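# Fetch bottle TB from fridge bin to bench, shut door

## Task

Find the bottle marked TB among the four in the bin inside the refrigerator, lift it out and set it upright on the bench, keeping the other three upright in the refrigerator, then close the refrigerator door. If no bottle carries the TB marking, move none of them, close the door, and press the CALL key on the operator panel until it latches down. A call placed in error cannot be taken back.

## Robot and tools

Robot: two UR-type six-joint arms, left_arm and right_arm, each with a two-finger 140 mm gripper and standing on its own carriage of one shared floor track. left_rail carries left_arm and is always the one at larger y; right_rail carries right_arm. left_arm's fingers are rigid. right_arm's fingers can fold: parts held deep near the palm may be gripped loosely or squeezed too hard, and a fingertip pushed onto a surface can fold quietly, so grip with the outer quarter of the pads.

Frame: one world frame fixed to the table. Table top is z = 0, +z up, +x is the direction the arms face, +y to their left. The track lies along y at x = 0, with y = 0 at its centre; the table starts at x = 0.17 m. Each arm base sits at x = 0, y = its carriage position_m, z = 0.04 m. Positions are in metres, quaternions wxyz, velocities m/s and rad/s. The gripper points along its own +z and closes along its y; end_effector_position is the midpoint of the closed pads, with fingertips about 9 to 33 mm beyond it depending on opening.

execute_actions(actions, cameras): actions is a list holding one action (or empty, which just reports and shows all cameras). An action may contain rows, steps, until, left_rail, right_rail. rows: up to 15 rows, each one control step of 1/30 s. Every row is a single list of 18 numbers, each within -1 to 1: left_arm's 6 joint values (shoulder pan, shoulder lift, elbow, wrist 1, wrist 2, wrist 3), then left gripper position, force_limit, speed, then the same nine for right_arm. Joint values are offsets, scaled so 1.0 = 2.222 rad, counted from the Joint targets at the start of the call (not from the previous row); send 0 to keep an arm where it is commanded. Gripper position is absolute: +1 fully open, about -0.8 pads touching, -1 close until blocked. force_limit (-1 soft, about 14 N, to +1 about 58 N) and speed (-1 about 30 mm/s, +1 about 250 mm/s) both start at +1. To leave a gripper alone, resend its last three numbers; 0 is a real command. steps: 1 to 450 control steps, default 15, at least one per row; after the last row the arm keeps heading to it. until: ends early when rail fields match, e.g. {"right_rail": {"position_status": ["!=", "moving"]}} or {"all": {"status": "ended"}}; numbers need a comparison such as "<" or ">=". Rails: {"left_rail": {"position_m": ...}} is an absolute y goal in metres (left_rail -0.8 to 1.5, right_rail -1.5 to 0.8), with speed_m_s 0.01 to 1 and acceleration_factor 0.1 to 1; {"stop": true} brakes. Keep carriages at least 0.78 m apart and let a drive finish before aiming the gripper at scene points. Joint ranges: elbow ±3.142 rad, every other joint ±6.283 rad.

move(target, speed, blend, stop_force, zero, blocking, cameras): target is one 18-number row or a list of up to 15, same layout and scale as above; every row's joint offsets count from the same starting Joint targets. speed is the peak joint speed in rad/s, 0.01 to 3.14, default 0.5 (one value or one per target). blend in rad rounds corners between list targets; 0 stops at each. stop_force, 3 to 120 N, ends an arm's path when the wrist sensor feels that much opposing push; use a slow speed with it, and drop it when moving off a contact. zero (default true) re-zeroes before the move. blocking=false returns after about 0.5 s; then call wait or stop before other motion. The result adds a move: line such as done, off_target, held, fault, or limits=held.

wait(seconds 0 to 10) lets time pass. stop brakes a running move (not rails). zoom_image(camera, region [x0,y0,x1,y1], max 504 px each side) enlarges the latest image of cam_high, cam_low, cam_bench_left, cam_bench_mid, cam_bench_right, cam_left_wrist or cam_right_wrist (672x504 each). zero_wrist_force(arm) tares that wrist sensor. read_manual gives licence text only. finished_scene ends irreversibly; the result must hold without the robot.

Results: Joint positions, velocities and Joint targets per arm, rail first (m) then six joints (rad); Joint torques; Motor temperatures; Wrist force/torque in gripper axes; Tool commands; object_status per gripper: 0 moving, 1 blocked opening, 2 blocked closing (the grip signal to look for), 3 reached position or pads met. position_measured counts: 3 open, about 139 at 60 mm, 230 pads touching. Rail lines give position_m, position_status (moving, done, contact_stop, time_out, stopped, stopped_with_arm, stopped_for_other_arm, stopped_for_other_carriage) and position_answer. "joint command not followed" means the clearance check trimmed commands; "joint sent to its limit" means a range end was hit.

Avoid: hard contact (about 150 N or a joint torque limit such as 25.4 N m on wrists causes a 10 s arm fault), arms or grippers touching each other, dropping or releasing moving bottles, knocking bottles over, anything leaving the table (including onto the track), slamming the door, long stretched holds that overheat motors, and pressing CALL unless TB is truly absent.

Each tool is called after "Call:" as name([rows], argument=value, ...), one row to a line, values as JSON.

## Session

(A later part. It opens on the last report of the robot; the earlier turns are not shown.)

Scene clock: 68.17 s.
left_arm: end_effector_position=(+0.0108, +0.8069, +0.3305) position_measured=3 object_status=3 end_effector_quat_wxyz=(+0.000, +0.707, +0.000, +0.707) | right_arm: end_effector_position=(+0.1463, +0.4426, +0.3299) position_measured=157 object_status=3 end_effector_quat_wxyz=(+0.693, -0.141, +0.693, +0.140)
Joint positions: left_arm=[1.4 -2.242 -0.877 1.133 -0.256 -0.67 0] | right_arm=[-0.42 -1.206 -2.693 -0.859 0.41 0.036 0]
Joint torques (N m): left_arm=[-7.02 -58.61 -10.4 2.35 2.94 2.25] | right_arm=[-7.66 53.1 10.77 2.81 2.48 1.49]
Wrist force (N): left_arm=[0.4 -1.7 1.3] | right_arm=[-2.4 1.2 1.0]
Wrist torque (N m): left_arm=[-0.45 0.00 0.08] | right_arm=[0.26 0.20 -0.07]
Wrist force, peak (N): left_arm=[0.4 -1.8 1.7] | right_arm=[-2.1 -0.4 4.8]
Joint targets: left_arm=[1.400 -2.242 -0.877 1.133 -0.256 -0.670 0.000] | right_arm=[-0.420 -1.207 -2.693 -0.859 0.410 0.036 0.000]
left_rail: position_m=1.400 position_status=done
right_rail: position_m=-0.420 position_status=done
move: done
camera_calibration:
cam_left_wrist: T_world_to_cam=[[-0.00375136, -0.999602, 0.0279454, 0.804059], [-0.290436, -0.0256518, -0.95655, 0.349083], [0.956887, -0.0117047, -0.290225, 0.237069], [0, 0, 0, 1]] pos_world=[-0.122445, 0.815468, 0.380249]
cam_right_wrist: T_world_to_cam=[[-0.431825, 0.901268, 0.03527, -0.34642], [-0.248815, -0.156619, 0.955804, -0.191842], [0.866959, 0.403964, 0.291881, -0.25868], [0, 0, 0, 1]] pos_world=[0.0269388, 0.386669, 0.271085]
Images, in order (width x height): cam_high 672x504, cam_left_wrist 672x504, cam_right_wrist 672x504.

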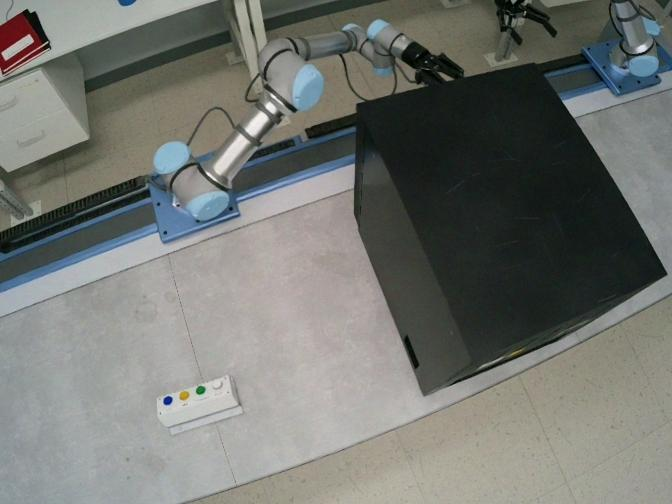

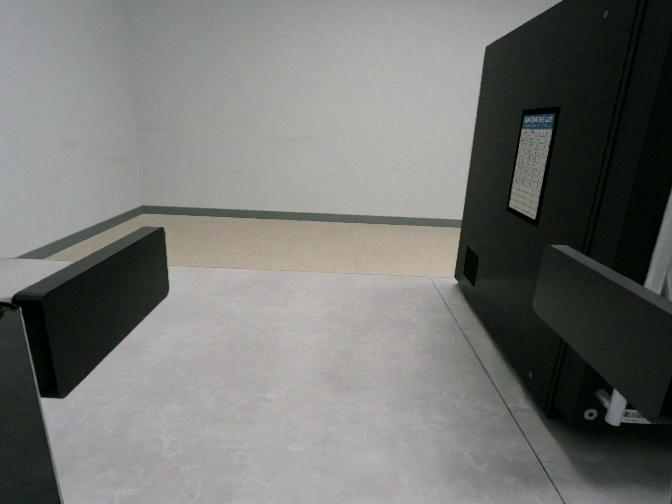

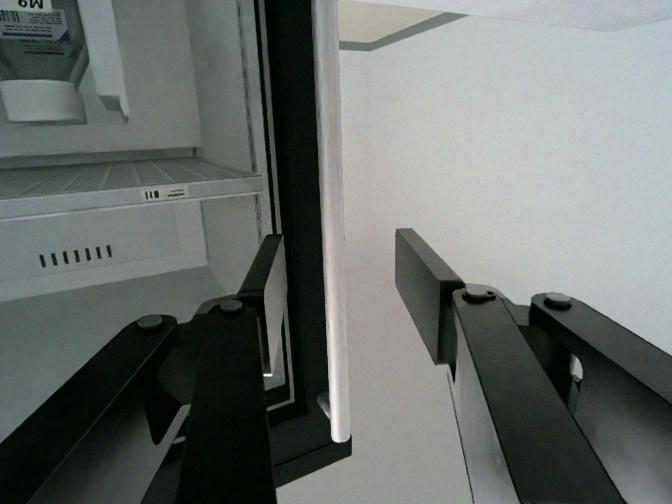

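Call:
move([
  [0,0,0,0,0,0,1,0.1,-0.5,-0.0299,-0.0164,0.0338,-0.0174,0.0299,0,-0.22,0.1,-0.5],
  [0,0,0,0,0,0,1,0.1,-0.5,-0.0591,-0.039,0.0806,-0.0416,0.0591,0,-0.22,0.1,-0.5],
], speed=0.1, blend=0.02, stop_force=8, cameras=["cam_right_wrist","cam_left_wrist"])

Scene clock: 72.50 s.
left_arm: end_effector_position=(+0.0108, +0.8069, +0.3305) position_measured=3 object_status=3 end_effector_quat_wxyz=(+0.000, +0.707, +0.000, +0.707) | right_arm: end_effector_position=(+0.2385, +0.4812, +0.3298) position_measured=157 object_status=3 end_effector_quat_wxyz=(+0.693, -0.141, +0.693, +0.140)
Joint positions: left_arm=[1.4 -2.242 -0.877 1.133 -0.256 -0.67 0] | right_arm=[-0.42 -1.338 -2.78 -0.68 0.318 0.167 0]
Joint torques (N m): left_arm=[-7.28 -59.35 -10.65 3.47 3.05 2.35] | right_arm=[-8.53 55.97 31.28 -2.04 2.41 1.38]
Wrist force (N): left_arm=[0.5 -1.5 1.5] | right_arm=[-2.3 0.7 1.2]
Wrist torque (N m): left_arm=[-0.41 -0.03 0.08] | right_arm=[0.18 0.24 -0.03]
Wrist force, peak (N): left_arm=[0.8 -1.8 1.6] | right_arm=[-2.8 1.4 0.5]
Joint targets: left_arm=[1.400 -2.242 -0.877 1.133 -0.256 -0.670 0.000] | right_arm=[-0.420 -1.338 -2.780 -0.680 0.318 0.167 0.000]
left_rail: position_m=1.400 position_status=done
right_rail: position_m=-0.420 position_status=done
move: done
camera_calibration:
cam_left_wrist: T_world_to_cam=[[-0.00375136, -0.999602, 0.0279454, 0.804059], [-0.290436, -0.0256518, -0.95655, 0.349083], [0.956887, -0.0117047, -0.290225, 0.237069], [0, 0, 0, 1]] pos_world=[-0.122445, 0.815468, 0.380249]
cam_right_wrist: T_world_to_cam=[[-0.431545, 0.901405, 0.0351782, -0.341461], [-0.248793, -0.156412, 0.955844, -0.162957], [0.867105, 0.403738, 0.291762, -0.354095], [0, 0, 0, 1]] pos_world=[0.119139, 0.425268, 0.271085]
Images, in order (width x height): cam_left_wrist 672x504, cam_right_wrist 672x504.

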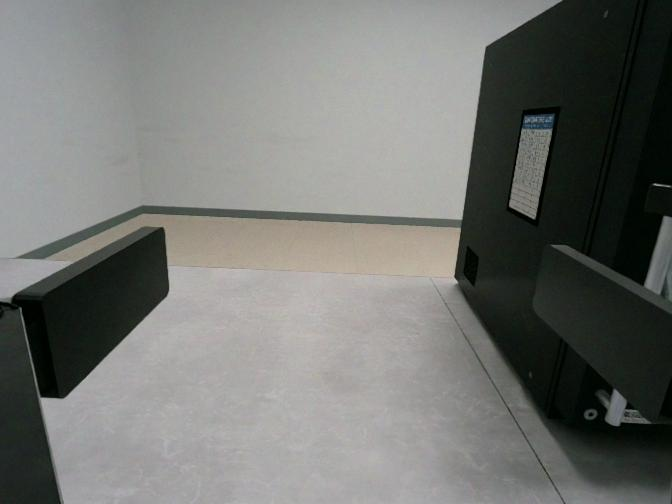

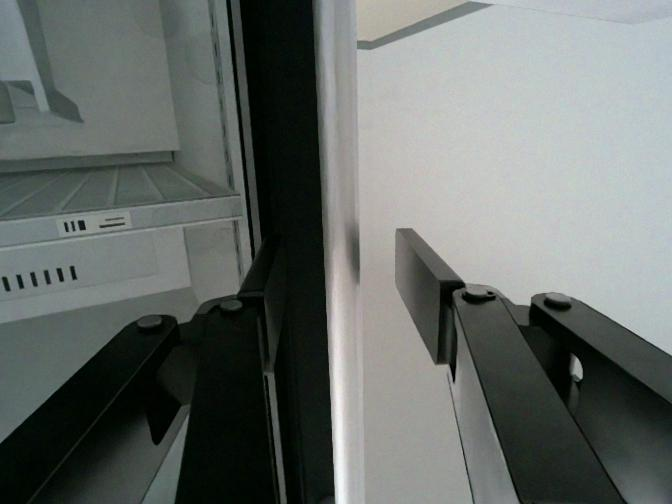

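Call:
execute_actions([
  {"rows":[[0,0,0,0,0,0,1,0.1,-0.5,0,0,0,0,0,0,-1,0.1,-1]],"steps":75},
], cameras=["cam_right_wrist"])

Scene clock: 75.70 s.
left_arm: end_effector_position=(+0.0108, +0.8069, +0.3305) position_measured=3 object_status=3 end_effector_quat_wxyz=(+0.000, +0.707, +0.000, +0.707) | right_arm: end_effector_position=(+0.2385, +0.4812, +0.3298) position_measured=210 object_status=2 end_effector_quat_wxyz=(+0.693, -0.141, +0.693, +0.140)
Joint positions: left_arm=[1.4 -2.242 -0.877 1.133 -0.256 -0.67 0] | right_arm=[-0.42 -1.338 -2.78 -0.68 0.318 0.167 0]
Joint torques (N m): left_arm=[-7.19 -59.12 -10.67 3.52 2.94 2.19] | right_arm=[-9.01 56.91 28.17 2.89 -3.52 1.29]
Wrist force (N): left_arm=[0.4 -1.7 1.5] | right_arm=[-2.6 4.0 -1.9]
Wrist torque (N m): left_arm=[-0.46 0.01 0.08] | right_arm=[0.12 0.26 0.06]
Wrist force, peak (N): left_arm=[0.7 -1.8 1.6] | right_arm=[-2.7 4.2 -2.1]
Joint targets: left_arm=[1.400 -2.242 -0.877 1.133 -0.256 -0.670 0.000] | right_arm=[-0.420 -1.338 -2.780 -0.680 0.318 0.167 0.000]
left_rail: position_m=1.400 position_status=done
right_rail: position_m=-0.420 position_status=done
camera_calibration:
cam_right_wrist: T_world_to_cam=[[-0.431545, 0.901405, 0.0351782, -0.341461], [-0.248793, -0.156412, 0.955844, -0.162957], [0.867105, 0.403738, 0.291762, -0.354095], [0, 0, 0, 1]] pos_world=[0.119139, 0.425268, 0.271085]
Images, in order (width x height): cam_right_wrist 672x504.

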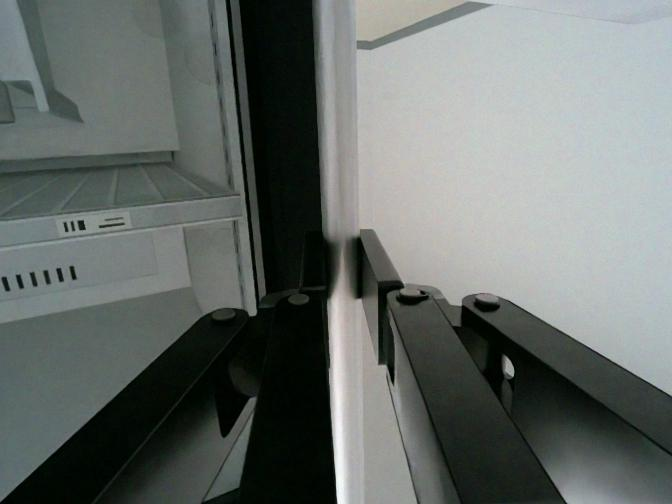

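Call:
move([
  [0,0,0,0,0,0,1,0.1,-0.5,0.0248,0.0206,-0.0425,0.0219,-0.0068,0,-1,0.1,-1],
  [0,0,0,0,0,0,1,0.1,-0.5,0.0505,0.0424,-0.0875,0.0451,-0.0145,0,-1,0.1,-1],
  [0,0,0,0,0,0,1,0.1,-0.5,0.0906,0.0759,-0.1564,0.0805,-0.0276,0,-1,0.1,-1],
], speed=0.12, blend=0.02, cameras=["cam_right_wrist"])

Scene clock: 82.87 s.
left_arm: end_effector_position=(+0.0108, +0.8069, +0.3305) position_measured=3 object_status=3 end_effector_quat_wxyz=(+0.000, +0.707, +0.000, +0.707) | right_arm: end_effector_position=(+0.0892, +0.4405, +0.3301) position_measured=210 object_status=2 end_effector_quat_wxyz=(+0.682, -0.188, +0.682, +0.187)
Joint positions: left_arm=[1.4 -2.242 -0.877 1.133 -0.256 -0.67 0] | right_arm=[-0.42 -1.137 -2.611 -1.027 0.496 0.102 0]
Joint torques (N m): left_arm=[-6.83 -58.69 -10.3 3.45 3 2.24] | right_arm=[29.34 72.34 18.68 -0.08 12.15 1]
Wrist force (N): left_arm=[0.5 -1.7 1.2] | right_arm=[17.3 -39.9 -0.3]
Wrist torque (N m): left_arm=[-0.45 -0.03 0.09] | right_arm=[0.62 0.01 0.09]
Wrist force, peak (N): left_arm=[0.7 -1.7 1.7] | right_arm=[17.3 -39.9 -0.3]
Joint targets: left_arm=[1.400 -2.242 -0.877 1.133 -0.256 -0.670 0.000] | right_arm=[-0.420 -1.137 -2.611 -1.028 0.496 0.106 0.000]
left_rail: position_m=1.400 position_status=done
right_rail: position_m=-0.420 position_status=done
move: done
camera_calibration:
cam_right_wrist: T_world_to_cam=[[-0.550009, 0.834416, 0.0352191, -0.329182], [-0.225228, -0.188804, 0.955837, -0.194585], [0.804215, 0.517787, 0.291778, -0.252931], [0, 0, 0, 1]] pos_world=[-0.021468, 0.3689, 0.271385]
Images, in order (width x height): cam_right_wrist 672x504.

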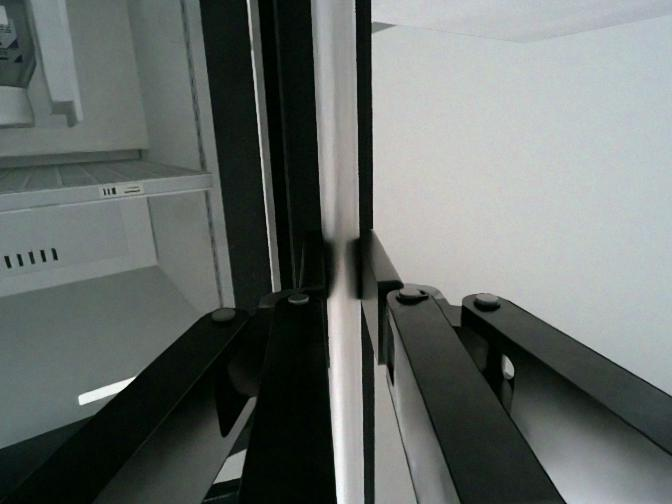

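Call:
move([
  [0,0,0,0,0,0,1,0.1,-0.5,0.0429,0.0359,-0.0744,0.0385,-0.0159,0,-1,0.1,-1],
  [0,0,0,0,0,0,1,0.1,-0.5,0.0882,0.0703,-0.1454,0.075,-0.0342,0,-1,0.1,-1],
], speed=0.12, blend=0.02)

Scene clock: 87.53 s.
left_arm: end_effector_position=(+0.0108, +0.8069, +0.3305) position_measured=3 object_status=3 end_effector_quat_wxyz=(+0.000, +0.707, +0.000, +0.707) | right_arm: end_effector_position=(-0.0215, +0.3636, +0.3299) position_measured=210 object_status=2 end_effector_quat_wxyz=(+0.669, -0.228, +0.669, +0.228)
Joint positions: left_arm=[1.4 -2.242 -0.877 1.133 -0.256 -0.67 0] | right_arm=[-0.42 -0.941 -2.455 -1.351 0.663 0.026 0]
Joint torques (N m): left_arm=[-7.06 -58.89 -10.42 3.5 2.94 2.21] | right_arm=[33.34 63.89 19.91 -1.1 12.07 0.85]
Wrist force (N): left_arm=[0.5 -1.6 1.4] | right_arm=[15.4 -39.9 6.8]
Wrist torque (N m): left_arm=[-0.44 -0.02 0.08] | right_arm=[0.53 -0.05 0.09]
Wrist force, peak (N): left_arm=[0.7 -1.8 1.6] | right_arm=[17.8 -40.5 -0.3]
Joint targets: left_arm=[1.400 -2.242 -0.877 1.133 -0.256 -0.670 0.000] | right_arm=[-0.420 -0.941 -2.455 -1.351 0.663 0.030 0.000]
left_rail: position_m=1.400 position_status=done
right_rail: position_m=-0.420 position_status=done
move: done

Call:
move([
  [0,0,0,0,0,0,1,0.1,-0.5,0.0485,0.0355,-0.0733,0.0378,-0.0215,0,-1,0.1,-1],
  [0,0,0,0,0,0,1,0.1,-0.5,0.1203,0.0815,-0.1681,0.0867,-0.0572,0,-1,0.1,-1],
], speed=0.15, blend=0.02, cameras=["cam_right_wrist"])

Scene clock: 91.50 s.
left_arm: end_effector_position=(+0.0108, +0.8069, +0.3305) position_measured=3 object_status=3 end_effector_quat_wxyz=(+0.000, +0.707, +0.000, +0.707) | right_arm: end_effector_position=(-0.1140, +0.2373, +0.3301) position_measured=210 object_status=2 end_effector_quat_wxyz=(+0.653, -0.273, +0.652, +0.272)
Joint positions: left_arm=[1.4 -2.242 -0.877 1.133 -0.256 -0.67 0] | right_arm=[-0.42 -0.674 -2.274 -1.724 0.856 -0.106 0]
Joint torques (N m): left_arm=[-6.9 -59.46 -10.49 3.5 3.01 2.2] | right_arm=[36.14 60.85 19.84 -2.54 12.02 0.83]
Wrist force (N): left_arm=[0.6 -1.7 1.4] | right_arm=[32.6 -39.7 16.1]
Wrist torque (N m): left_arm=[-0.45 -0.04 0.08] | right_arm=[0.41 -0.05 0.19]
Wrist force, peak (N): left_arm=[0.5 -1.9 1.6] | right_arm=[32.6 -39.7 16.1]
Joint targets: left_arm=[1.400 -2.242 -0.877 1.133 -0.256 -0.670 0.000] | right_arm=[-0.420 -0.673 -2.274 -1.724 0.856 -0.097 0.000]
left_rail: position_m=1.400 position_status=done
right_rail: position_m=-0.420 position_status=done
move: done
camera_calibration:
cam_right_wrist: T_world_to_cam=[[-0.742906, 0.668468, 0.035231, -0.253977], [-0.170377, -0.239723, 0.955774, -0.260369], [0.64735, 0.704048, 0.291984, -0.0465215], [0, 0, 0, 1]] pos_world=[-0.202926, 0.140112, 0.271385]
Images, in order (width x height): cam_right_wrist 672x504.

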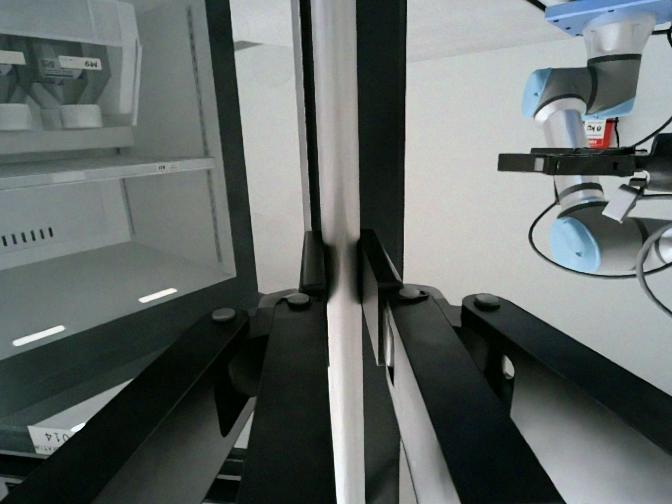

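Call:
zoom_image(camera="cam_right_wrist", region=[0, 20, 150, 140])

Scaled by 3.360 from the camera's 672x504 image, which has a finer 960x720 frame.

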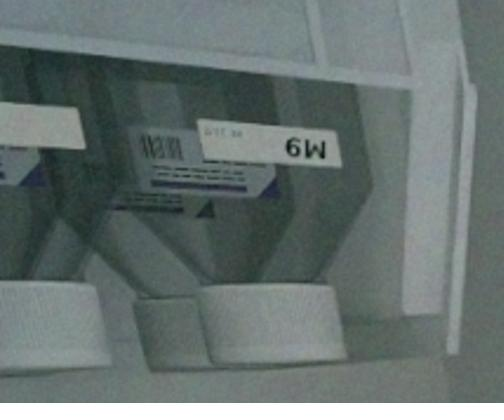

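Call:
move([
  [0,0,0,0,0,0,1,0.1,-0.5,0.0829,0.0461,-0.0957,0.0495,-0.0469,0,-1,0.1,-1],
  [0,0,0,0,0,0,1,0.1,-0.5,0.1429,0.0743,-0.1542,0.0799,-0.0844,0,-1,0.1,-1],
], speed=0.12, blend=0.02, cameras=["cam_right_wrist","cam_bench_mid","cam_bench_left"])

Scene clock: 97.00 s.
left_arm: end_effector_position=(+0.0108, +0.8069, +0.3305) position_measured=3 object_status=3 end_effector_quat_wxyz=(+0.000, +0.707, +0.000, +0.707) | right_arm: end_effector_position=(-0.1560, +0.0974, +0.3302) position_measured=210 object_status=2 end_effector_quat_wxyz=(+0.635, -0.313, +0.634, +0.312)
Joint positions: left_arm=[1.4 -2.242 -0.877 1.133 -0.256 -0.67 0] | right_arm=[-0.42 -0.356 -2.109 -2.067 1.033 -0.3 0]
Joint torques (N m): left_arm=[-7 -58.79 -10.47 3.47 2.88 2.18] | right_arm=[31.65 43.65 13.3 -4.44 11.82 0.58]
Wrist force (N): left_arm=[0.5 -1.7 1.7] | right_arm=[26.9 -39.6 25.1]
Wrist torque (N m): left_arm=[-0.46 -0.03 0.08] | right_arm=[0.30 -0.32 0.03]
Wrist force, peak (N): left_arm=[0.5 -1.8 1.7] | right_arm=[32.9 -40.9 16.6]
Joint targets: left_arm=[1.400 -2.242 -0.877 1.133 -0.256 -0.670 0.000] | right_arm=[-0.420 -0.356 -2.109 -2.067 1.033 -0.285 0.000]
left_rail: position_m=1.400 position_status=done
right_rail: position_m=-0.420 position_status=done
move: off_target (right_arm); right_arm: the wrist 2 is farthest, 0.015 rad from its target
camera_calibration:
cam_right_wrist: T_world_to_cam=[[-0.819365, 0.572183, 0.0353119, -0.194207], [-0.139645, -0.258955, 0.955741, -0.29444], [0.556003, 0.77817, 0.292082, 0.0577948], [0, 0, 0, 1]] pos_world=[-0.232378, -0.0100988, 0.271386]
Images, in order (width x height): cam_bench_left 672x504, cam_bench_mid 672x504, cam_right_wrist 672x504.

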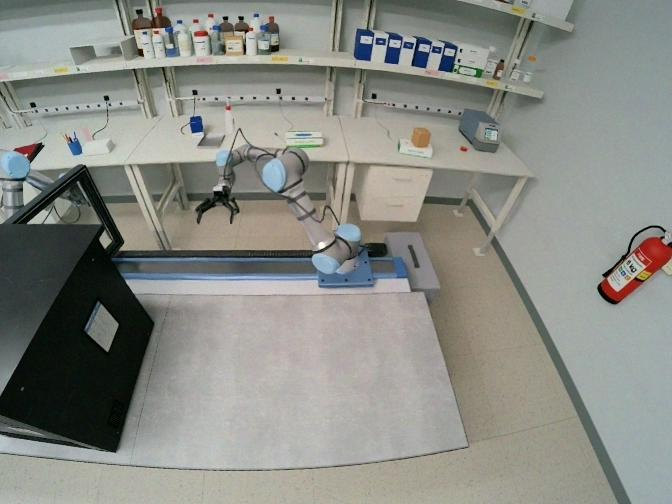

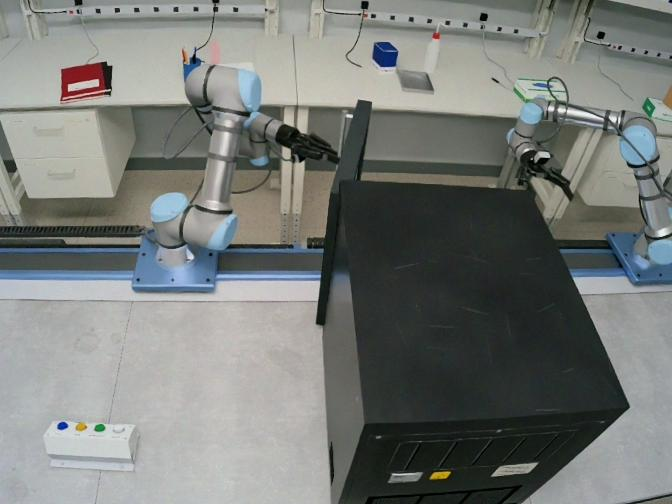

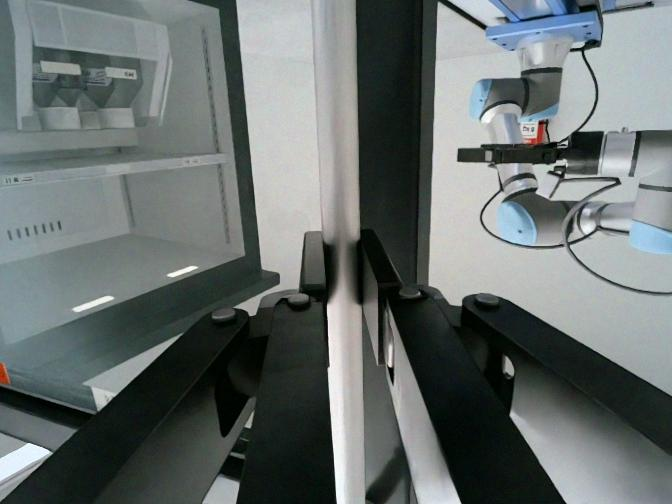

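Call:
move(target=[0,0,0,0,0,0,1,0.1,-0.5,0,0,0,0,-0.0065,0,-1,0.1,-1], speed=0.05)

Scene clock: 98.50 s.
left_arm: end_effector_position=(+0.0108, +0.8069, +0.3305) position_measured=3 object_status=3 end_effector_quat_wxyz=(+0.000, +0.707, +0.000, +0.707) | right_arm: end_effector_position=(-0.1559, +0.0971, +0.3302) position_measured=210 object_status=2 end_effector_quat_wxyz=(+0.635, -0.312, +0.634, +0.312)
Joint positions: left_arm=[1.4 -2.242 -0.877 1.133 -0.256 -0.67 0] | right_arm=[-0.42 -0.356 -2.109 -2.067 1.033 -0.301 0]
Joint torques (N m): left_arm=[-7.54 -58.94 -10.29 3.37 2.84 2.16] | right_arm=[20.09 42.84 14.91 -4.51 10.47 0.53]
Wrist force (N): left_arm=[0.5 -1.8 1.4] | right_arm=[26.8 -33.5 21.8]
Wrist torque (N m): left_arm=[-0.46 -0.03 0.08] | right_arm=[0.23 -0.26 0.02]
Wrist force, peak (N): left_arm=[0.6 -1.8 1.6] | right_arm=[27.2 -41.2 26.1]
Joint targets: left_arm=[1.400 -2.242 -0.877 1.133 -0.256 -0.670 0.000] | right_arm=[-0.420 -0.356 -2.109 -2.067 1.033 -0.299 0.000]
left_rail: position_m=1.400 position_status=done
right_rail: position_m=-0.420 position_status=done
move: done

Call:
move([
  [0,0,0,0,0,0,0.3,0.1,-0.5,0.0657,0.0305,-0.0637,0.0332,-0.0367,0,-1,0.1,-1],
  [0,0,0,0,0,0,0.3,0.1,-0.5,0.1469,0.0613,-0.1286,0.0674,-0.0865,0,-1,0.1,-1],
], speed=0.12, blend=0.02, cameras=["cam_right_wrist","cam_bench_mid"])

Scene clock: 106.60 s.
left_arm: end_effector_position=(+0.0108, +0.8069, +0.3305) position_measured=91 object_status=3 end_effector_quat_wxyz=(+0.000, +0.707, +0.000, +0.707) | right_arm: end_effector_position=(-0.1556, -0.0076, +0.3303) position_measured=210 object_status=2 end_effector_quat_wxyz=(+0.612, -0.355, +0.612, +0.354)
Joint positions: left_arm=[1.4 -2.242 -0.877 1.133 -0.256 -0.67 0] | right_arm=[-0.42 -0.03 -1.973 -2.352 1.183 -0.491 0]
Joint torques (N m): left_arm=[-7.42 -59.53 -10.24 3.39 2.92 2.09] | right_arm=[7.68 36.54 -2.55 -0.67 -3.38 0.32]
Wrist force (N): left_arm=[0.4 -1.6 1.6] | right_arm=[18.5 2.8 2.0]
Wrist torque (N m): left_arm=[-0.43 -0.04 0.08] | right_arm=[-0.26 -0.14 -0.05]
Wrist force, peak (N): left_arm=[0.5 -1.9 1.6] | right_arm=[27.4 -34.2 23.5]
Joint targets: left_arm=[1.400 -2.242 -0.877 1.133 -0.256 -0.670 0.000] | right_arm=[-0.420 -0.029 -1.973 -2.353 1.183 -0.491 0.000]
left_rail: position_m=1.400 position_status=done
right_rail: position_m=-0.420 position_status=done
move: done; blend cut to 0 rad at target 1
camera_calibration:
cam_right_wrist: T_world_to_cam=[[-0.889024, 0.456485, 0.0354763, -0.145551], [-0.103366, -0.275583, 0.955704, -0.316139], [0.446041, 0.845976, 0.292185, 0.122567], [0, 0, 0, 1]] pos_world=[-0.216746, -0.124369, 0.271486]
Images, in order (width x height): cam_bench_mid 672x504, cam_right_wrist 672x504.

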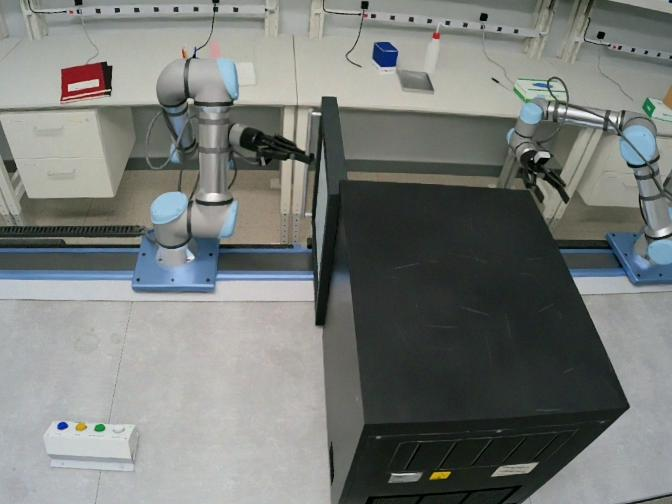

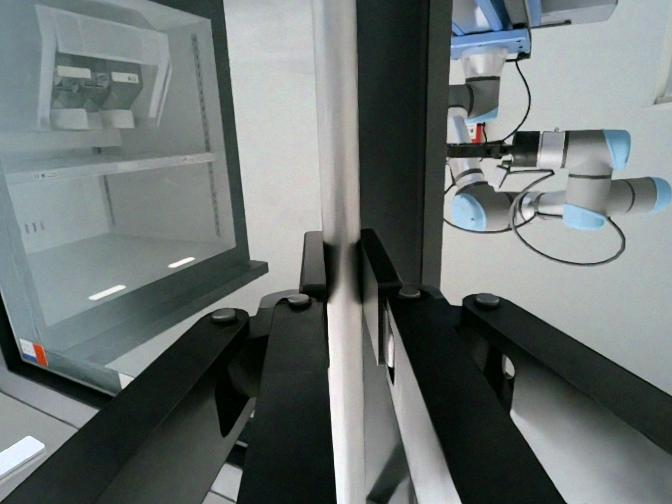

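Call:
execute_actions([
  {"left_rail":{"position_m":0.82},"steps":150,"until":{"left_rail":{"position_status":["!=","moving"]}}},
], cameras=["cam_left_wrist"])

Call:
zoom_image(camera="cam_left_wrist", region=[220, 170, 420, 370])

Scene clock: 110.50 s.
left_arm: end_effector_position=(+0.0108, +0.2269, +0.3305) position_measured=91 object_status=3 end_effector_quat_wxyz=(+0.000, +0.707, +0.000, +0.707) | right_arm: end_effector_position=(-0.1555, -0.0076, +0.3303) position_measured=210 object_status=2 end_effector_quat_wxyz=(+0.612, -0.355, +0.612, +0.354)
Joint positions: left_arm=[0.82 -2.242 -0.877 1.133 -0.256 -0.67 0] | right_arm=[-0.42 -0.029 -1.973 -2.353 1.183 -0.491 0]
Joint torques (N m): left_arm=[-2.32 -37.34 -12.07 3.2 1.39 2.16] | right_arm=[5.86 35.69 -2.78 -0.44 -3.89 0.1]
Wrist force (N): left_arm=[0.4 -1.7 1.5] | right_arm=[18.0 4.2 1.0]
Wrist torque (N m): left_arm=[-0.44 -0.04 0.09] | right_arm=[-0.28 -0.10 -0.04]
Wrist force, peak (N): left_arm=[0.9 -3.2 1.5] | right_arm=[18.4 4.1 0.9]
Joint targets: left_arm=[0.820 -2.242 -0.877 1.133 -0.256 -0.670 0.000] | right_arm=[-0.420 -0.029 -1.973 -2.353 1.183 -0.491 0.000]
Tool commands: left_gripper/position=+0.3 left_gripper/force_limit=+0.1 left_gripper/speed=-0.5 right_gripper/position=-1.0 right_gripper/force_limit=+0.1 right_gripper/speed=-1.0
left_rail: position_m=0.820 position_status=done
right_rail: position_m=-0.420 position_status=done
camera_calibration:
cam_left_wrist: T_world_to_cam=[[-0.00375136, -0.999602, 0.0279454, 0.224289], [-0.290436, -0.0256518, -0.95655, 0.334205], [0.956887, -0.0117047, -0.290225, 0.23028], [0, 0, 0, 1]] pos_world=[-0.122445, 0.235468, 0.380249]
Images, in order (width x height): cam_left_wrist 672x504.

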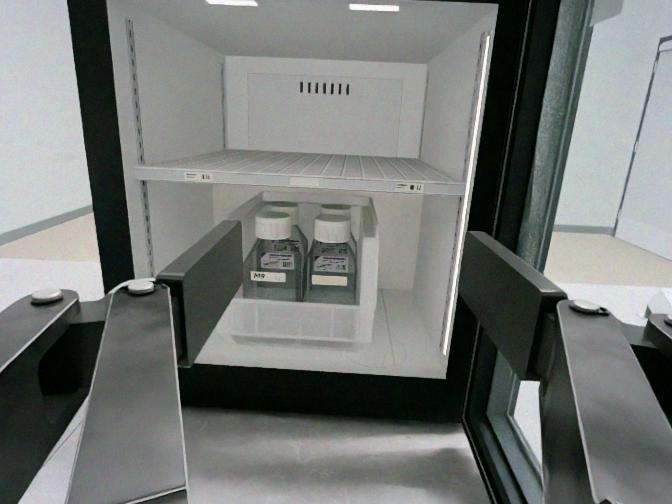

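Scaled by 2.520 from the camera's 672x504 image, which has a finer 960x720 frame.

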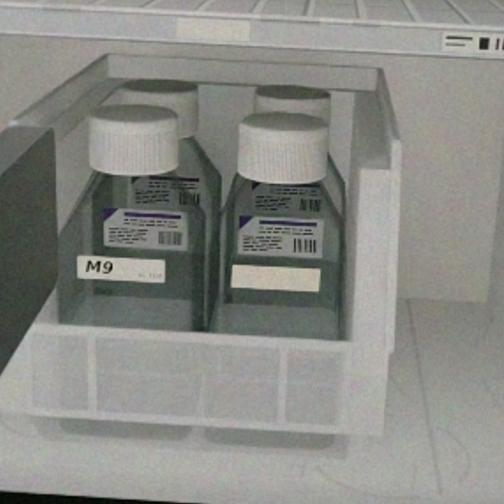

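Call:
move(target=[0.1318,-0.0334,0.1616,-0.1282,0.1318,0,0.3,0.1,-0.5,0,0,0,0,0,0,-1,0.1,-1], speed=0.4, cameras=["cam_left_wrist"])

Call:
zoom_image(camera="cam_left_wrist", region=[200, 100, 500, 400])

Scene clock: 116.33 s.
left_arm: end_effector_position=(+0.2197, +0.2287, +0.2472) position_measured=91 object_status=3 end_effector_quat_wxyz=(+0.000, +0.707, +0.000, +0.707) | right_arm: end_effector_position=(-0.1555, -0.0076, +0.3303) position_measured=210 object_status=2 end_effector_quat_wxyz=(+0.612, -0.355, +0.612, +0.354)
Joint positions: left_arm=[0.82 -1.949 -0.952 1.492 -0.541 -0.378 0] | right_arm=[-0.42 -0.029 -1.973 -2.353 1.183 -0.491 0]
Joint torques (N m): left_arm=[6.32 -55.26 -5.47 -1.63 3.12 2.05] | right_arm=[4.32 35.69 -2.21 -0.44 -3.96 -0.09]
Wrist force (N): left_arm=[0.4 -0.7 1.7] | right_arm=[18.3 4.2 1.1]
Wrist torque (N m): left_arm=[-0.19 0.00 0.05] | right_arm=[-0.27 -0.16 -0.05]
Wrist force, peak (N): left_arm=[-0.6 -0.9 3.8] | right_arm=[18.4 4.2 1.1]
Joint targets: left_arm=[0.820 -1.949 -0.952 1.492 -0.541 -0.378 0.000] | right_arm=[-0.420 -0.029 -1.973 -2.353 1.183 -0.491 0.000]
left_rail: position_m=0.820 position_status=done
right_rail: position_m=-0.420 position_status=done
move: done
camera_calibration:
cam_left_wrist: T_world_to_cam=[[-0.0037281, -0.9996, 0.0280384, 0.229172], [-0.290253, -0.0257498, -0.956603, 0.31517], [0.956943, -0.0117046, -0.290041, 0.00614328], [0, 0, 0, 1]] pos_world=[0.0864549, 0.237268, 0.296849]
Images, in order (width x height): cam_left_wrist 672x504.

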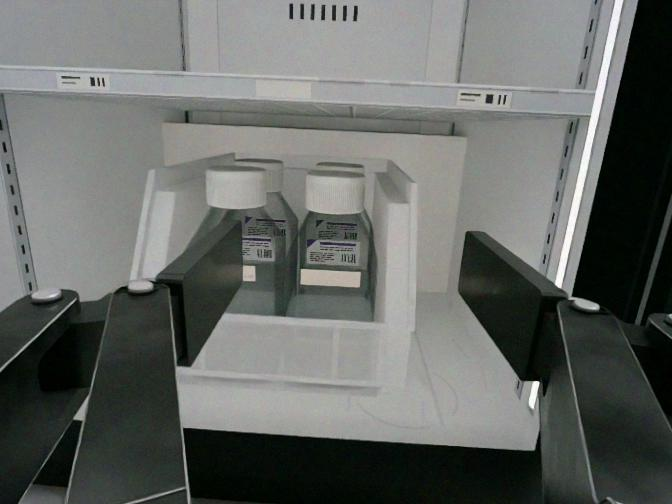

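Scaled by 1.680 from the camera's 672x504 image, which has a finer 960x720 frame.

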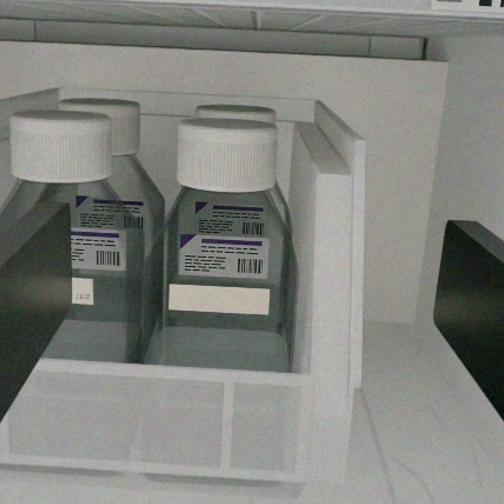

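Call:
zoom_image(camera="cam_left_wrist", region=[280, 130, 440, 290])

Call:
zoom_image(camera="cam_left_wrist", region=[120, 120, 440, 440])

Scaled by 3.150 from the camera's 672x504 image, which has a finer 960x720 frame.

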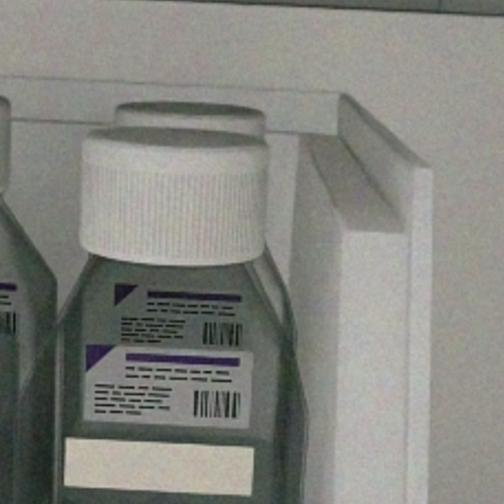

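Scaled by 1.575 from the camera's 672x504 image, which has a finer 960x720 frame.

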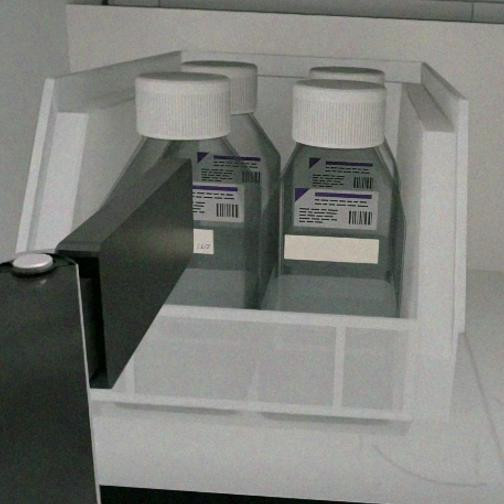

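Call:
move(target=[0.0585,-0.0147,0.0118,0.0029,0.0585,0,-0.157,0.1,-0.5,0,0,0,0,0,0,-1,0.1,-1], speed=0.15, stop_force=8, cameras=["cam_left_wrist"])

Call:
zoom_image(camera="cam_left_wrist", region=[200, 50, 500, 350])

Scene clock: 127.70 s.
left_arm: end_effector_position=(+0.2998, +0.2318, +0.2572) position_measured=149 object_status=3 end_effector_quat_wxyz=(+0.000, +0.707, +0.000, +0.707) | right_arm: end_effector_position=(-0.1555, -0.0076, +0.3303) position_measured=210 object_status=2 end_effector_quat_wxyz=(+0.612, -0.355, +0.612, +0.354)
Joint positions: left_arm=[0.82 -1.819 -0.984 1.518 -0.534 -0.248 0] | right_arm=[-0.42 -0.029 -1.973 -2.353 1.183 -0.491 0]
Joint torques (N m): left_arm=[6.53 -53.75 -5.39 2.75 2.99 2.07] | right_arm=[1.08 36.09 -1.85 -0.4 -3.77 -0.33]
Wrist force (N): left_arm=[0.2 -0.4 1.5] | right_arm=[18.1 4.2 1.0]
Wrist torque (N m): left_arm=[-0.12 0.01 0.08] | right_arm=[-0.28 -0.12 -0.05]
Wrist force, peak (N): left_arm=[0.4 -0.8 3.0] | right_arm=[18.4 4.2 1.2]
Joint targets: left_arm=[0.820 -1.819 -0.984 1.518 -0.534 -0.248 0.000] | right_arm=[-0.420 -0.029 -1.973 -2.353 1.183 -0.491 0.000]
left_rail: position_m=0.820 position_status=done
right_rail: position_m=-0.420 position_status=done
move: done
camera_calibration:
cam_left_wrist: T_world_to_cam=[[-0.0037281, -0.9996, 0.0280384, 0.232289], [-0.290253, -0.0257498, -0.956603, 0.348037], [0.956943, -0.0117046, -0.290041, -0.0674754], [0, 0, 0, 1]] pos_world=[0.166455, 0.240368, 0.306849]
Images, in order (width x height): cam_left_wrist 672x504.

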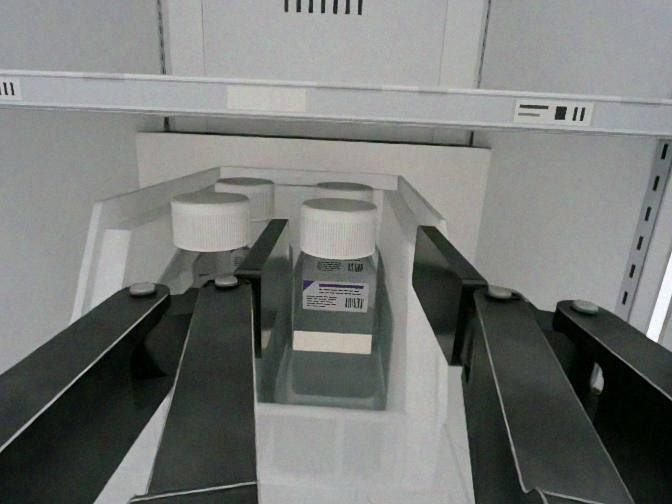

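Scaled by 1.680 from the camera's 672x504 image, which has a finer 960x720 frame.

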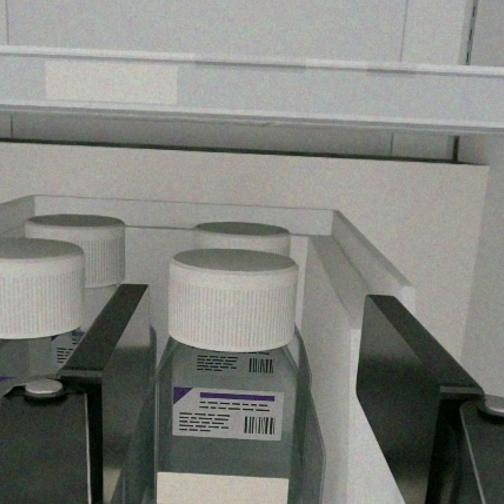

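Call:
move([
  [0.0304,-0.0038,0.0014,0.0024,0.0304,0,-0.157,0.1,-0.5,0,0,0,0,0,0,-1,0.1,-1],
  [0.0599,-0.002,-0.0033,0.0053,0.0599,0,-0.157,0.1,-0.5,0,0,0,0,0,0,-1,0.1,-1],
], speed=0.08, blend=0.02, stop_force=6, cameras=["cam_left_wrist"])

Call:
zoom_image(camera="cam_left_wrist", region=[200, 100, 500, 400])

Scene clock: 133.53 s.
left_arm: end_effector_position=(+0.3778, +0.2347, +0.2622) position_measured=149 object_status=3 end_effector_quat_wxyz=(+0.000, +0.707, +0.000, +0.707) | right_arm: end_effector_position=(-0.1555, -0.0076, +0.3303) position_measured=210 object_status=2 end_effector_quat_wxyz=(+0.612, -0.355, +0.612, +0.354)
Joint positions: left_arm=[0.82 -1.686 -0.989 1.511 -0.523 -0.115 0] | right_arm=[-0.42 -0.029 -1.973 -2.353 1.183 -0.491 0]
Joint torques (N m): left_arm=[6.81 -31.11 -35.09 2.49 3.09 2.02] | right_arm=[-0.82 35.31 -1.34 -0.39 -3.85 -0.59]
Wrist force (N): left_arm=[0.6 -0.8 1.6] | right_arm=[18.0 4.1 1.2]
Wrist torque (N m): left_arm=[-0.24 -0.07 0.09] | right_arm=[-0.29 -0.11 -0.05]
Wrist force, peak (N): left_arm=[0.8 -1.0 2.2] | right_arm=[18.5 4.0 0.9]
Joint targets: left_arm=[0.820 -1.686 -0.989 1.511 -0.523 -0.115 0.000] | right_arm=[-0.420 -0.029 -1.973 -2.353 1.183 -0.491 0.000]
left_rail: position_m=0.820 position_status=done
right_rail: position_m=-0.420 position_status=done
move: done
camera_calibration:
cam_left_wrist: T_world_to_cam=[[-0.00373072, -0.9996, 0.0280393, 0.235336], [-0.290134, -0.0257514, -0.95664, 0.375641], [0.956979, -0.0117041, -0.289922, -0.140746], [0, 0, 0, 1]] pos_world=[0.244555, 0.243268, 0.31195]
Images, in order (width x height): cam_left_wrist 672x504.

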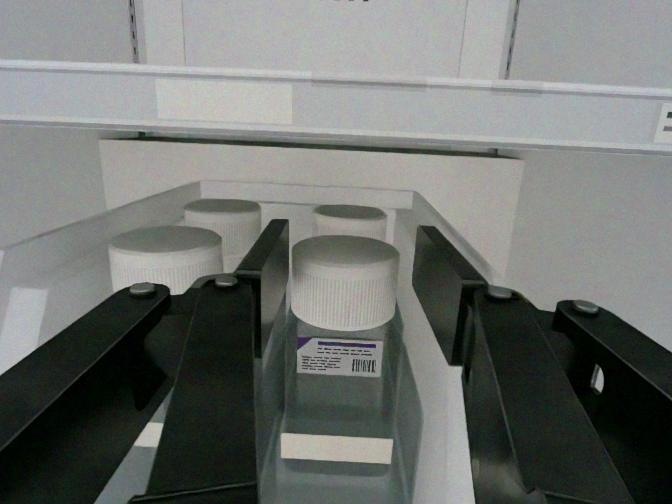

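Scaled by 1.680 from the camera's 672x504 image, which has a finer 960x720 frame.

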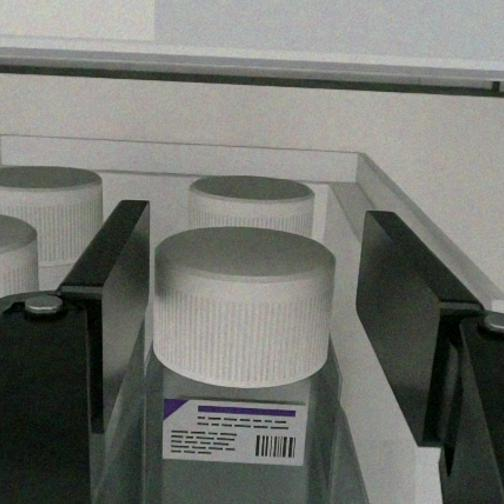

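Call:
move([
  [-0.0003,-0.0027,0.0059,-0.0032,-0.0003,0,-0.157,0.1,-0.5,0,0,0,0,0,0,-1,0.1,-1],
  [0.0114,-0.0004,0.0034,-0.003,0.0114,0,-0.157,0.1,-0.5,0,0,0,0,0,0,-1,0.1,-1],
], speed=0.05, stop_force=6, cameras=["cam_left_wrist"])

Call:
zoom_image(camera="cam_left_wrist", region=[200, 100, 500, 400])

Scene clock: 136.97 s.
left_arm: end_effector_position=(+0.3928, +0.2382, +0.2602) position_measured=149 object_status=3 end_effector_quat_wxyz=(+0.000, +0.707, +0.000, +0.707) | right_arm: end_effector_position=(-0.1555, -0.0076, +0.3303) position_measured=210 object_status=2 end_effector_quat_wxyz=(+0.612, -0.355, +0.612, +0.354)
Joint positions: left_arm=[0.82 -1.66 -0.99 1.518 -0.529 -0.089 0] | right_arm=[-0.42 -0.029 -1.973 -2.353 1.183 -0.491 0]
Joint torques (N m): left_arm=[6.98 -31.12 -35.32 2.47 3.02 1.92] | right_arm=[-2.06 35.86 -0.69 -0.39 -3.86 -0.79]
Wrist force (N): left_arm=[0.7 -0.9 1.6] | right_arm=[18.3 4.2 1.2]
Wrist torque (N m): left_arm=[-0.27 -0.10 0.09] | right_arm=[-0.27 -0.16 -0.05]
Wrist force, peak (N): left_arm=[0.9 -1.1 2.0] | right_arm=[18.3 4.2 1.3]
Joint targets: left_arm=[0.820 -1.660 -0.990 1.518 -0.529 -0.089 0.000] | right_arm=[-0.420 -0.029 -1.973 -2.353 1.183 -0.491 0.000]
left_rail: position_m=0.820 position_status=done
right_rail: position_m=-0.420 position_status=done
move: done
camera_calibration:
cam_left_wrist: T_world_to_cam=[[-0.00373072, -0.9996, 0.0280393, 0.238949], [-0.290134, -0.0257514, -0.95664, 0.378046], [0.956979, -0.0117041, -0.289922, -0.155573], [0, 0, 0, 1]] pos_world=[0.259455, 0.246768, 0.30985]
Images, in order (width x height): cam_left_wrist 672x504.

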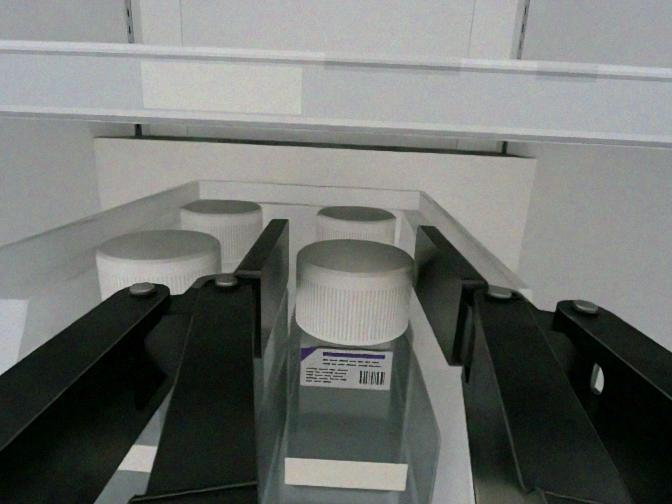

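Scaled by 1.680 from the camera's 672x504 image, which has a finer 960x720 frame.

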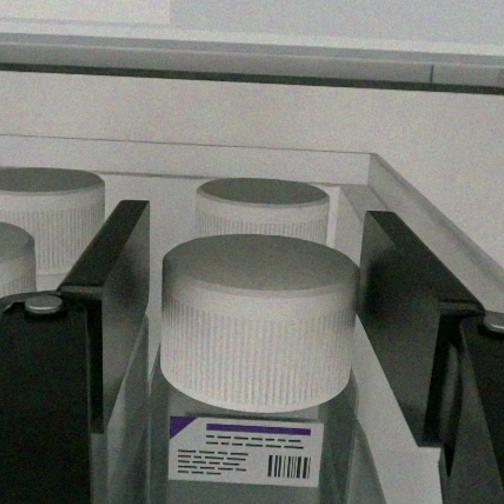

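Call:
execute_actions([
  {"rows":[[0,0,0,0,0,0,-1,0.1,-1,0,0,0,0,0,0,-1,0.1,-1]],"steps":60},
], cameras=["cam_left_wrist"])

Scene clock: 139.67 s.
left_arm: end_effector_position=(+0.3928, +0.2382, +0.2602) position_measured=161 object_status=2 end_effector_quat_wxyz=(+0.000, +0.707, +0.000, +0.707) | right_arm: end_effector_position=(-0.1555, -0.0076, +0.3303) position_measured=210 object_status=2 end_effector_quat_wxyz=(+0.612, -0.355, +0.612, +0.354)
Joint positions: left_arm=[0.82 -1.66 -0.99 1.518 -0.529 -0.089 0] | right_arm=[-0.42 -0.029 -1.973 -2.353 1.183 -0.491 0]
Joint torques (N m): left_arm=[6.12 -33.15 -27.42 2.12 -3.02 2.1] | right_arm=[-2.63 36.02 -0.94 -0.52 -3.86 -0.81]
Wrist force (N): left_arm=[2.0 0.3 0.9] | right_arm=[18.1 3.8 1.2]
Wrist torque (N m): left_arm=[-0.27 -0.14 0.04] | right_arm=[-0.36 -0.13 -0.05]
Wrist force, peak (N): left_arm=[2.1 0.2 0.9] | right_arm=[18.4 4.0 1.0]
Joint targets: left_arm=[0.820 -1.660 -0.990 1.518 -0.529 -0.089 0.000] | right_arm=[-0.420 -0.029 -1.973 -2.353 1.183 -0.491 0.000]
left_rail: position_m=0.820 position_status=done
right_rail: position_m=-0.420 position_status=done
camera_calibration:
cam_left_wrist: T_world_to_cam=[[-0.00373072, -0.9996, 0.0280393, 0.238949], [-0.290134, -0.0257514, -0.95664, 0.378046], [0.956979, -0.0117041, -0.289922, -0.155573], [0, 0, 0, 1]] pos_world=[0.259455, 0.246768, 0.30985]
Images, in order (width x height): cam_left_wrist 672x504.

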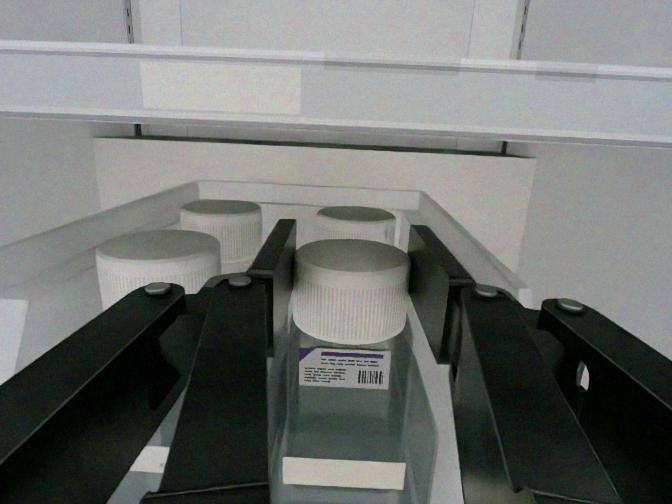

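Call:
move([
  [-0.0012,-0.0301,0.0418,-0.0117,0.0401,0,-1,0.1,-1,0,0,0,0,0,0,-1,0.1,-1],
  [-0.0012,-0.0466,0.0712,-0.1146,0.0401,0.09,-1,0.1,-1,0,0,0,0,0,0,-1,0.1,-1],
  [-0.0012,-0.0598,0.1003,-0.2206,0.0401,0.18,-1,0.1,-1,0,0,0,0,0,0,-1,0.1,-1],
  [-0.0012,-0.0689,0.1281,-0.3293,0.0401,0.27,-1,0.1,-1,0,0,0,0,0,0,-1,0.1,-1],
], speed=[0.1,0.25,0.25,0.25], blend=0.02, cameras=["cam_left_wrist"])

Scene clock: 152.20 s.
left_arm: end_effector_position=(+0.3926, +0.2388, +0.2663) position_measured=161 object_status=2 end_effector_quat_wxyz=(+0.033, +0.706, -0.032, +0.706) | right_arm: end_effector_position=(-0.1555, -0.0076, +0.3303) position_measured=210 object_status=2 end_effector_quat_wxyz=(+0.612, -0.355, +0.612, +0.354)
Joint positions: left_arm=[0.82 -1.663 -1.143 1.803 -1.261 0 0.599] | right_arm=[-0.42 -0.029 -1.973 -2.353 1.183 -0.491 0]
Joint torques (N m): left_arm=[-8.39 -50.3 -7.76 -4.19 4.16 2.82] | right_arm=[-6.62 33.65 -0.68 -1.39 -3.83 -0.75]
Wrist force (N): left_arm=[-4.1 -0.8 1.8] | right_arm=[17.2 4.2 1.2]
Wrist torque (N m): left_arm=[-0.24 0.05 0.10] | right_arm=[-0.26 -0.12 -0.05]
Wrist force, peak (N): left_arm=[-4.5 -0.6 1.7] | right_arm=[18.4 4.4 1.1]
Joint targets: left_arm=[0.820 -1.663 -1.143 1.803 -1.261 0.000 0.599] | right_arm=[-0.420 -0.029 -1.973 -2.353 1.183 -0.491 0.000]
left_rail: position_m=0.820 position_status=done
right_rail: position_m=-0.420 position_status=done
move: done
camera_calibration:
cam_left_wrist: T_world_to_cam=[[-0.0953475, -0.995044, 0.0282156, 0.274185], [-0.291303, 0.000787048, -0.95663, 0.378083], [0.951867, -0.0994316, -0.289934, -0.130718], [0, 0, 0, 1]] pos_world=[0.260706, 0.259531, 0.316049]
Images, in order (width x height): cam_left_wrist 672x504.

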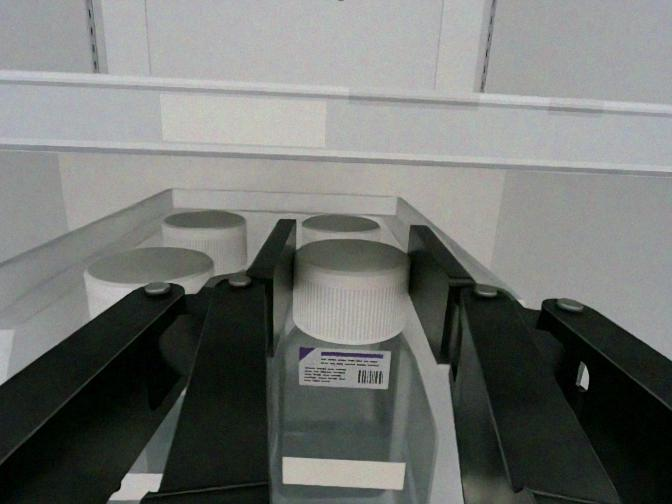

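Call:
move([
  [0,-0.004,0.0253,-0.1112,0,0.09,-1,0.1,-1,0,0,0,0,0,0,-1,0.1,-1],
  [0,-0.0026,0.0472,-0.2246,0,0.18,-1,0.1,-1,0,0,0,0,0,0,-1,0.1,-1],
  [0,0.0045,0.0646,-0.339,0,0.27,-1,0.1,-1,0,0,0,0,0,0,-1,0.1,-1],
  [0,0.0168,0.0765,-0.4533,0,0.3601,-1,0.1,-1,0,0,0,0,0,0,-1,0.1,-1],
  [0,0.0309,0.0821,-0.5498,0,0.4369,-1,0.1,-1,0,0,0,0,0,0,-1,0.1,-1],
], speed=0.25, blend=0.02, cameras=["cam_left_wrist","cam_bench_mid"])

Scene clock: 158.53 s.
left_arm: end_effector_position=(+0.3926, +0.2388, +0.2662) position_measured=161 object_status=2 end_effector_quat_wxyz=(+0.033, +0.706, -0.032, +0.706) | right_arm: end_effector_position=(-0.1555, -0.0076, +0.3303) position_measured=210 object_status=2 end_effector_quat_wxyz=(+0.612, -0.355, +0.612, +0.354)
Joint positions: left_arm=[0.82 -1.663 -1.074 1.985 -2.482 0 1.57] | right_arm=[-0.42 -0.029 -1.973 -2.353 1.183 -0.491 0]
Joint torques (N m): left_arm=[-8.37 -27.18 -5.1 -5.67 4.13 2.43] | right_arm=[-5.77 29.9 -0.71 -1.65 -3.89 -0.82]
Wrist force (N): left_arm=[-4.1 -1.2 1.5] | right_arm=[17.1 4.0 1.0]
Wrist torque (N m): left_arm=[-0.29 0.09 0.06] | right_arm=[-0.30 -0.11 -0.05]
Wrist force, peak (N): left_arm=[-4.9 -0.7 1.4] | right_arm=[17.4 3.9 1.1]
Joint targets: left_arm=[0.820 -1.663 -1.074 1.985 -2.483 0.000 1.570] | right_arm=[-0.420 -0.029 -1.973 -2.353 1.183 -0.491 0.000]
left_rail: position_m=0.820 position_status=done
right_rail: position_m=-0.420 position_status=done
move: done
camera_calibration:
cam_left_wrist: T_world_to_cam=[[-0.0954066, -0.995044, 0.0280255, 0.274263], [-0.291285, 0.00098523, -0.956636, 0.377933], [0.951867, -0.0994327, -0.289935, -0.130746], [0, 0, 0, 1]] pos_world=[0.260706, 0.259531, 0.31595]
Images, in order (width x height): cam_bench_mid 672x504, cam_left_wrist 672x504.

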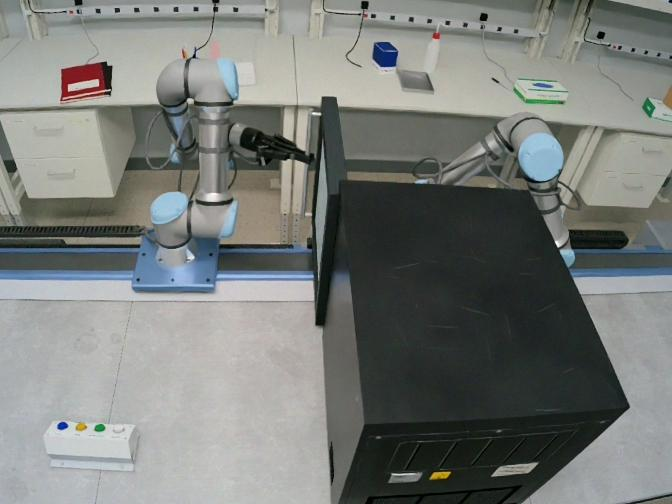

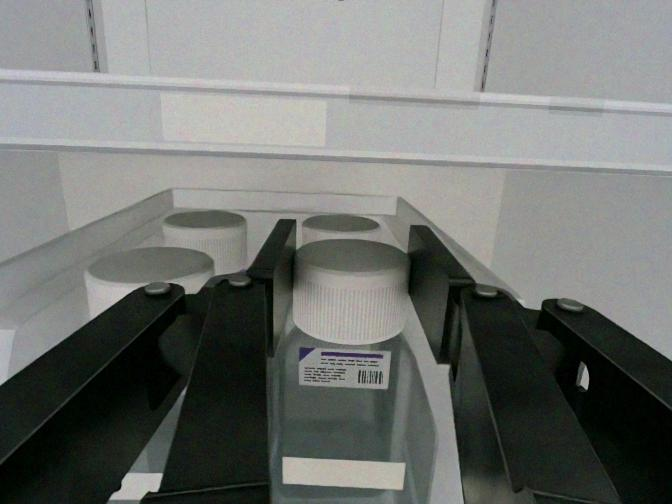

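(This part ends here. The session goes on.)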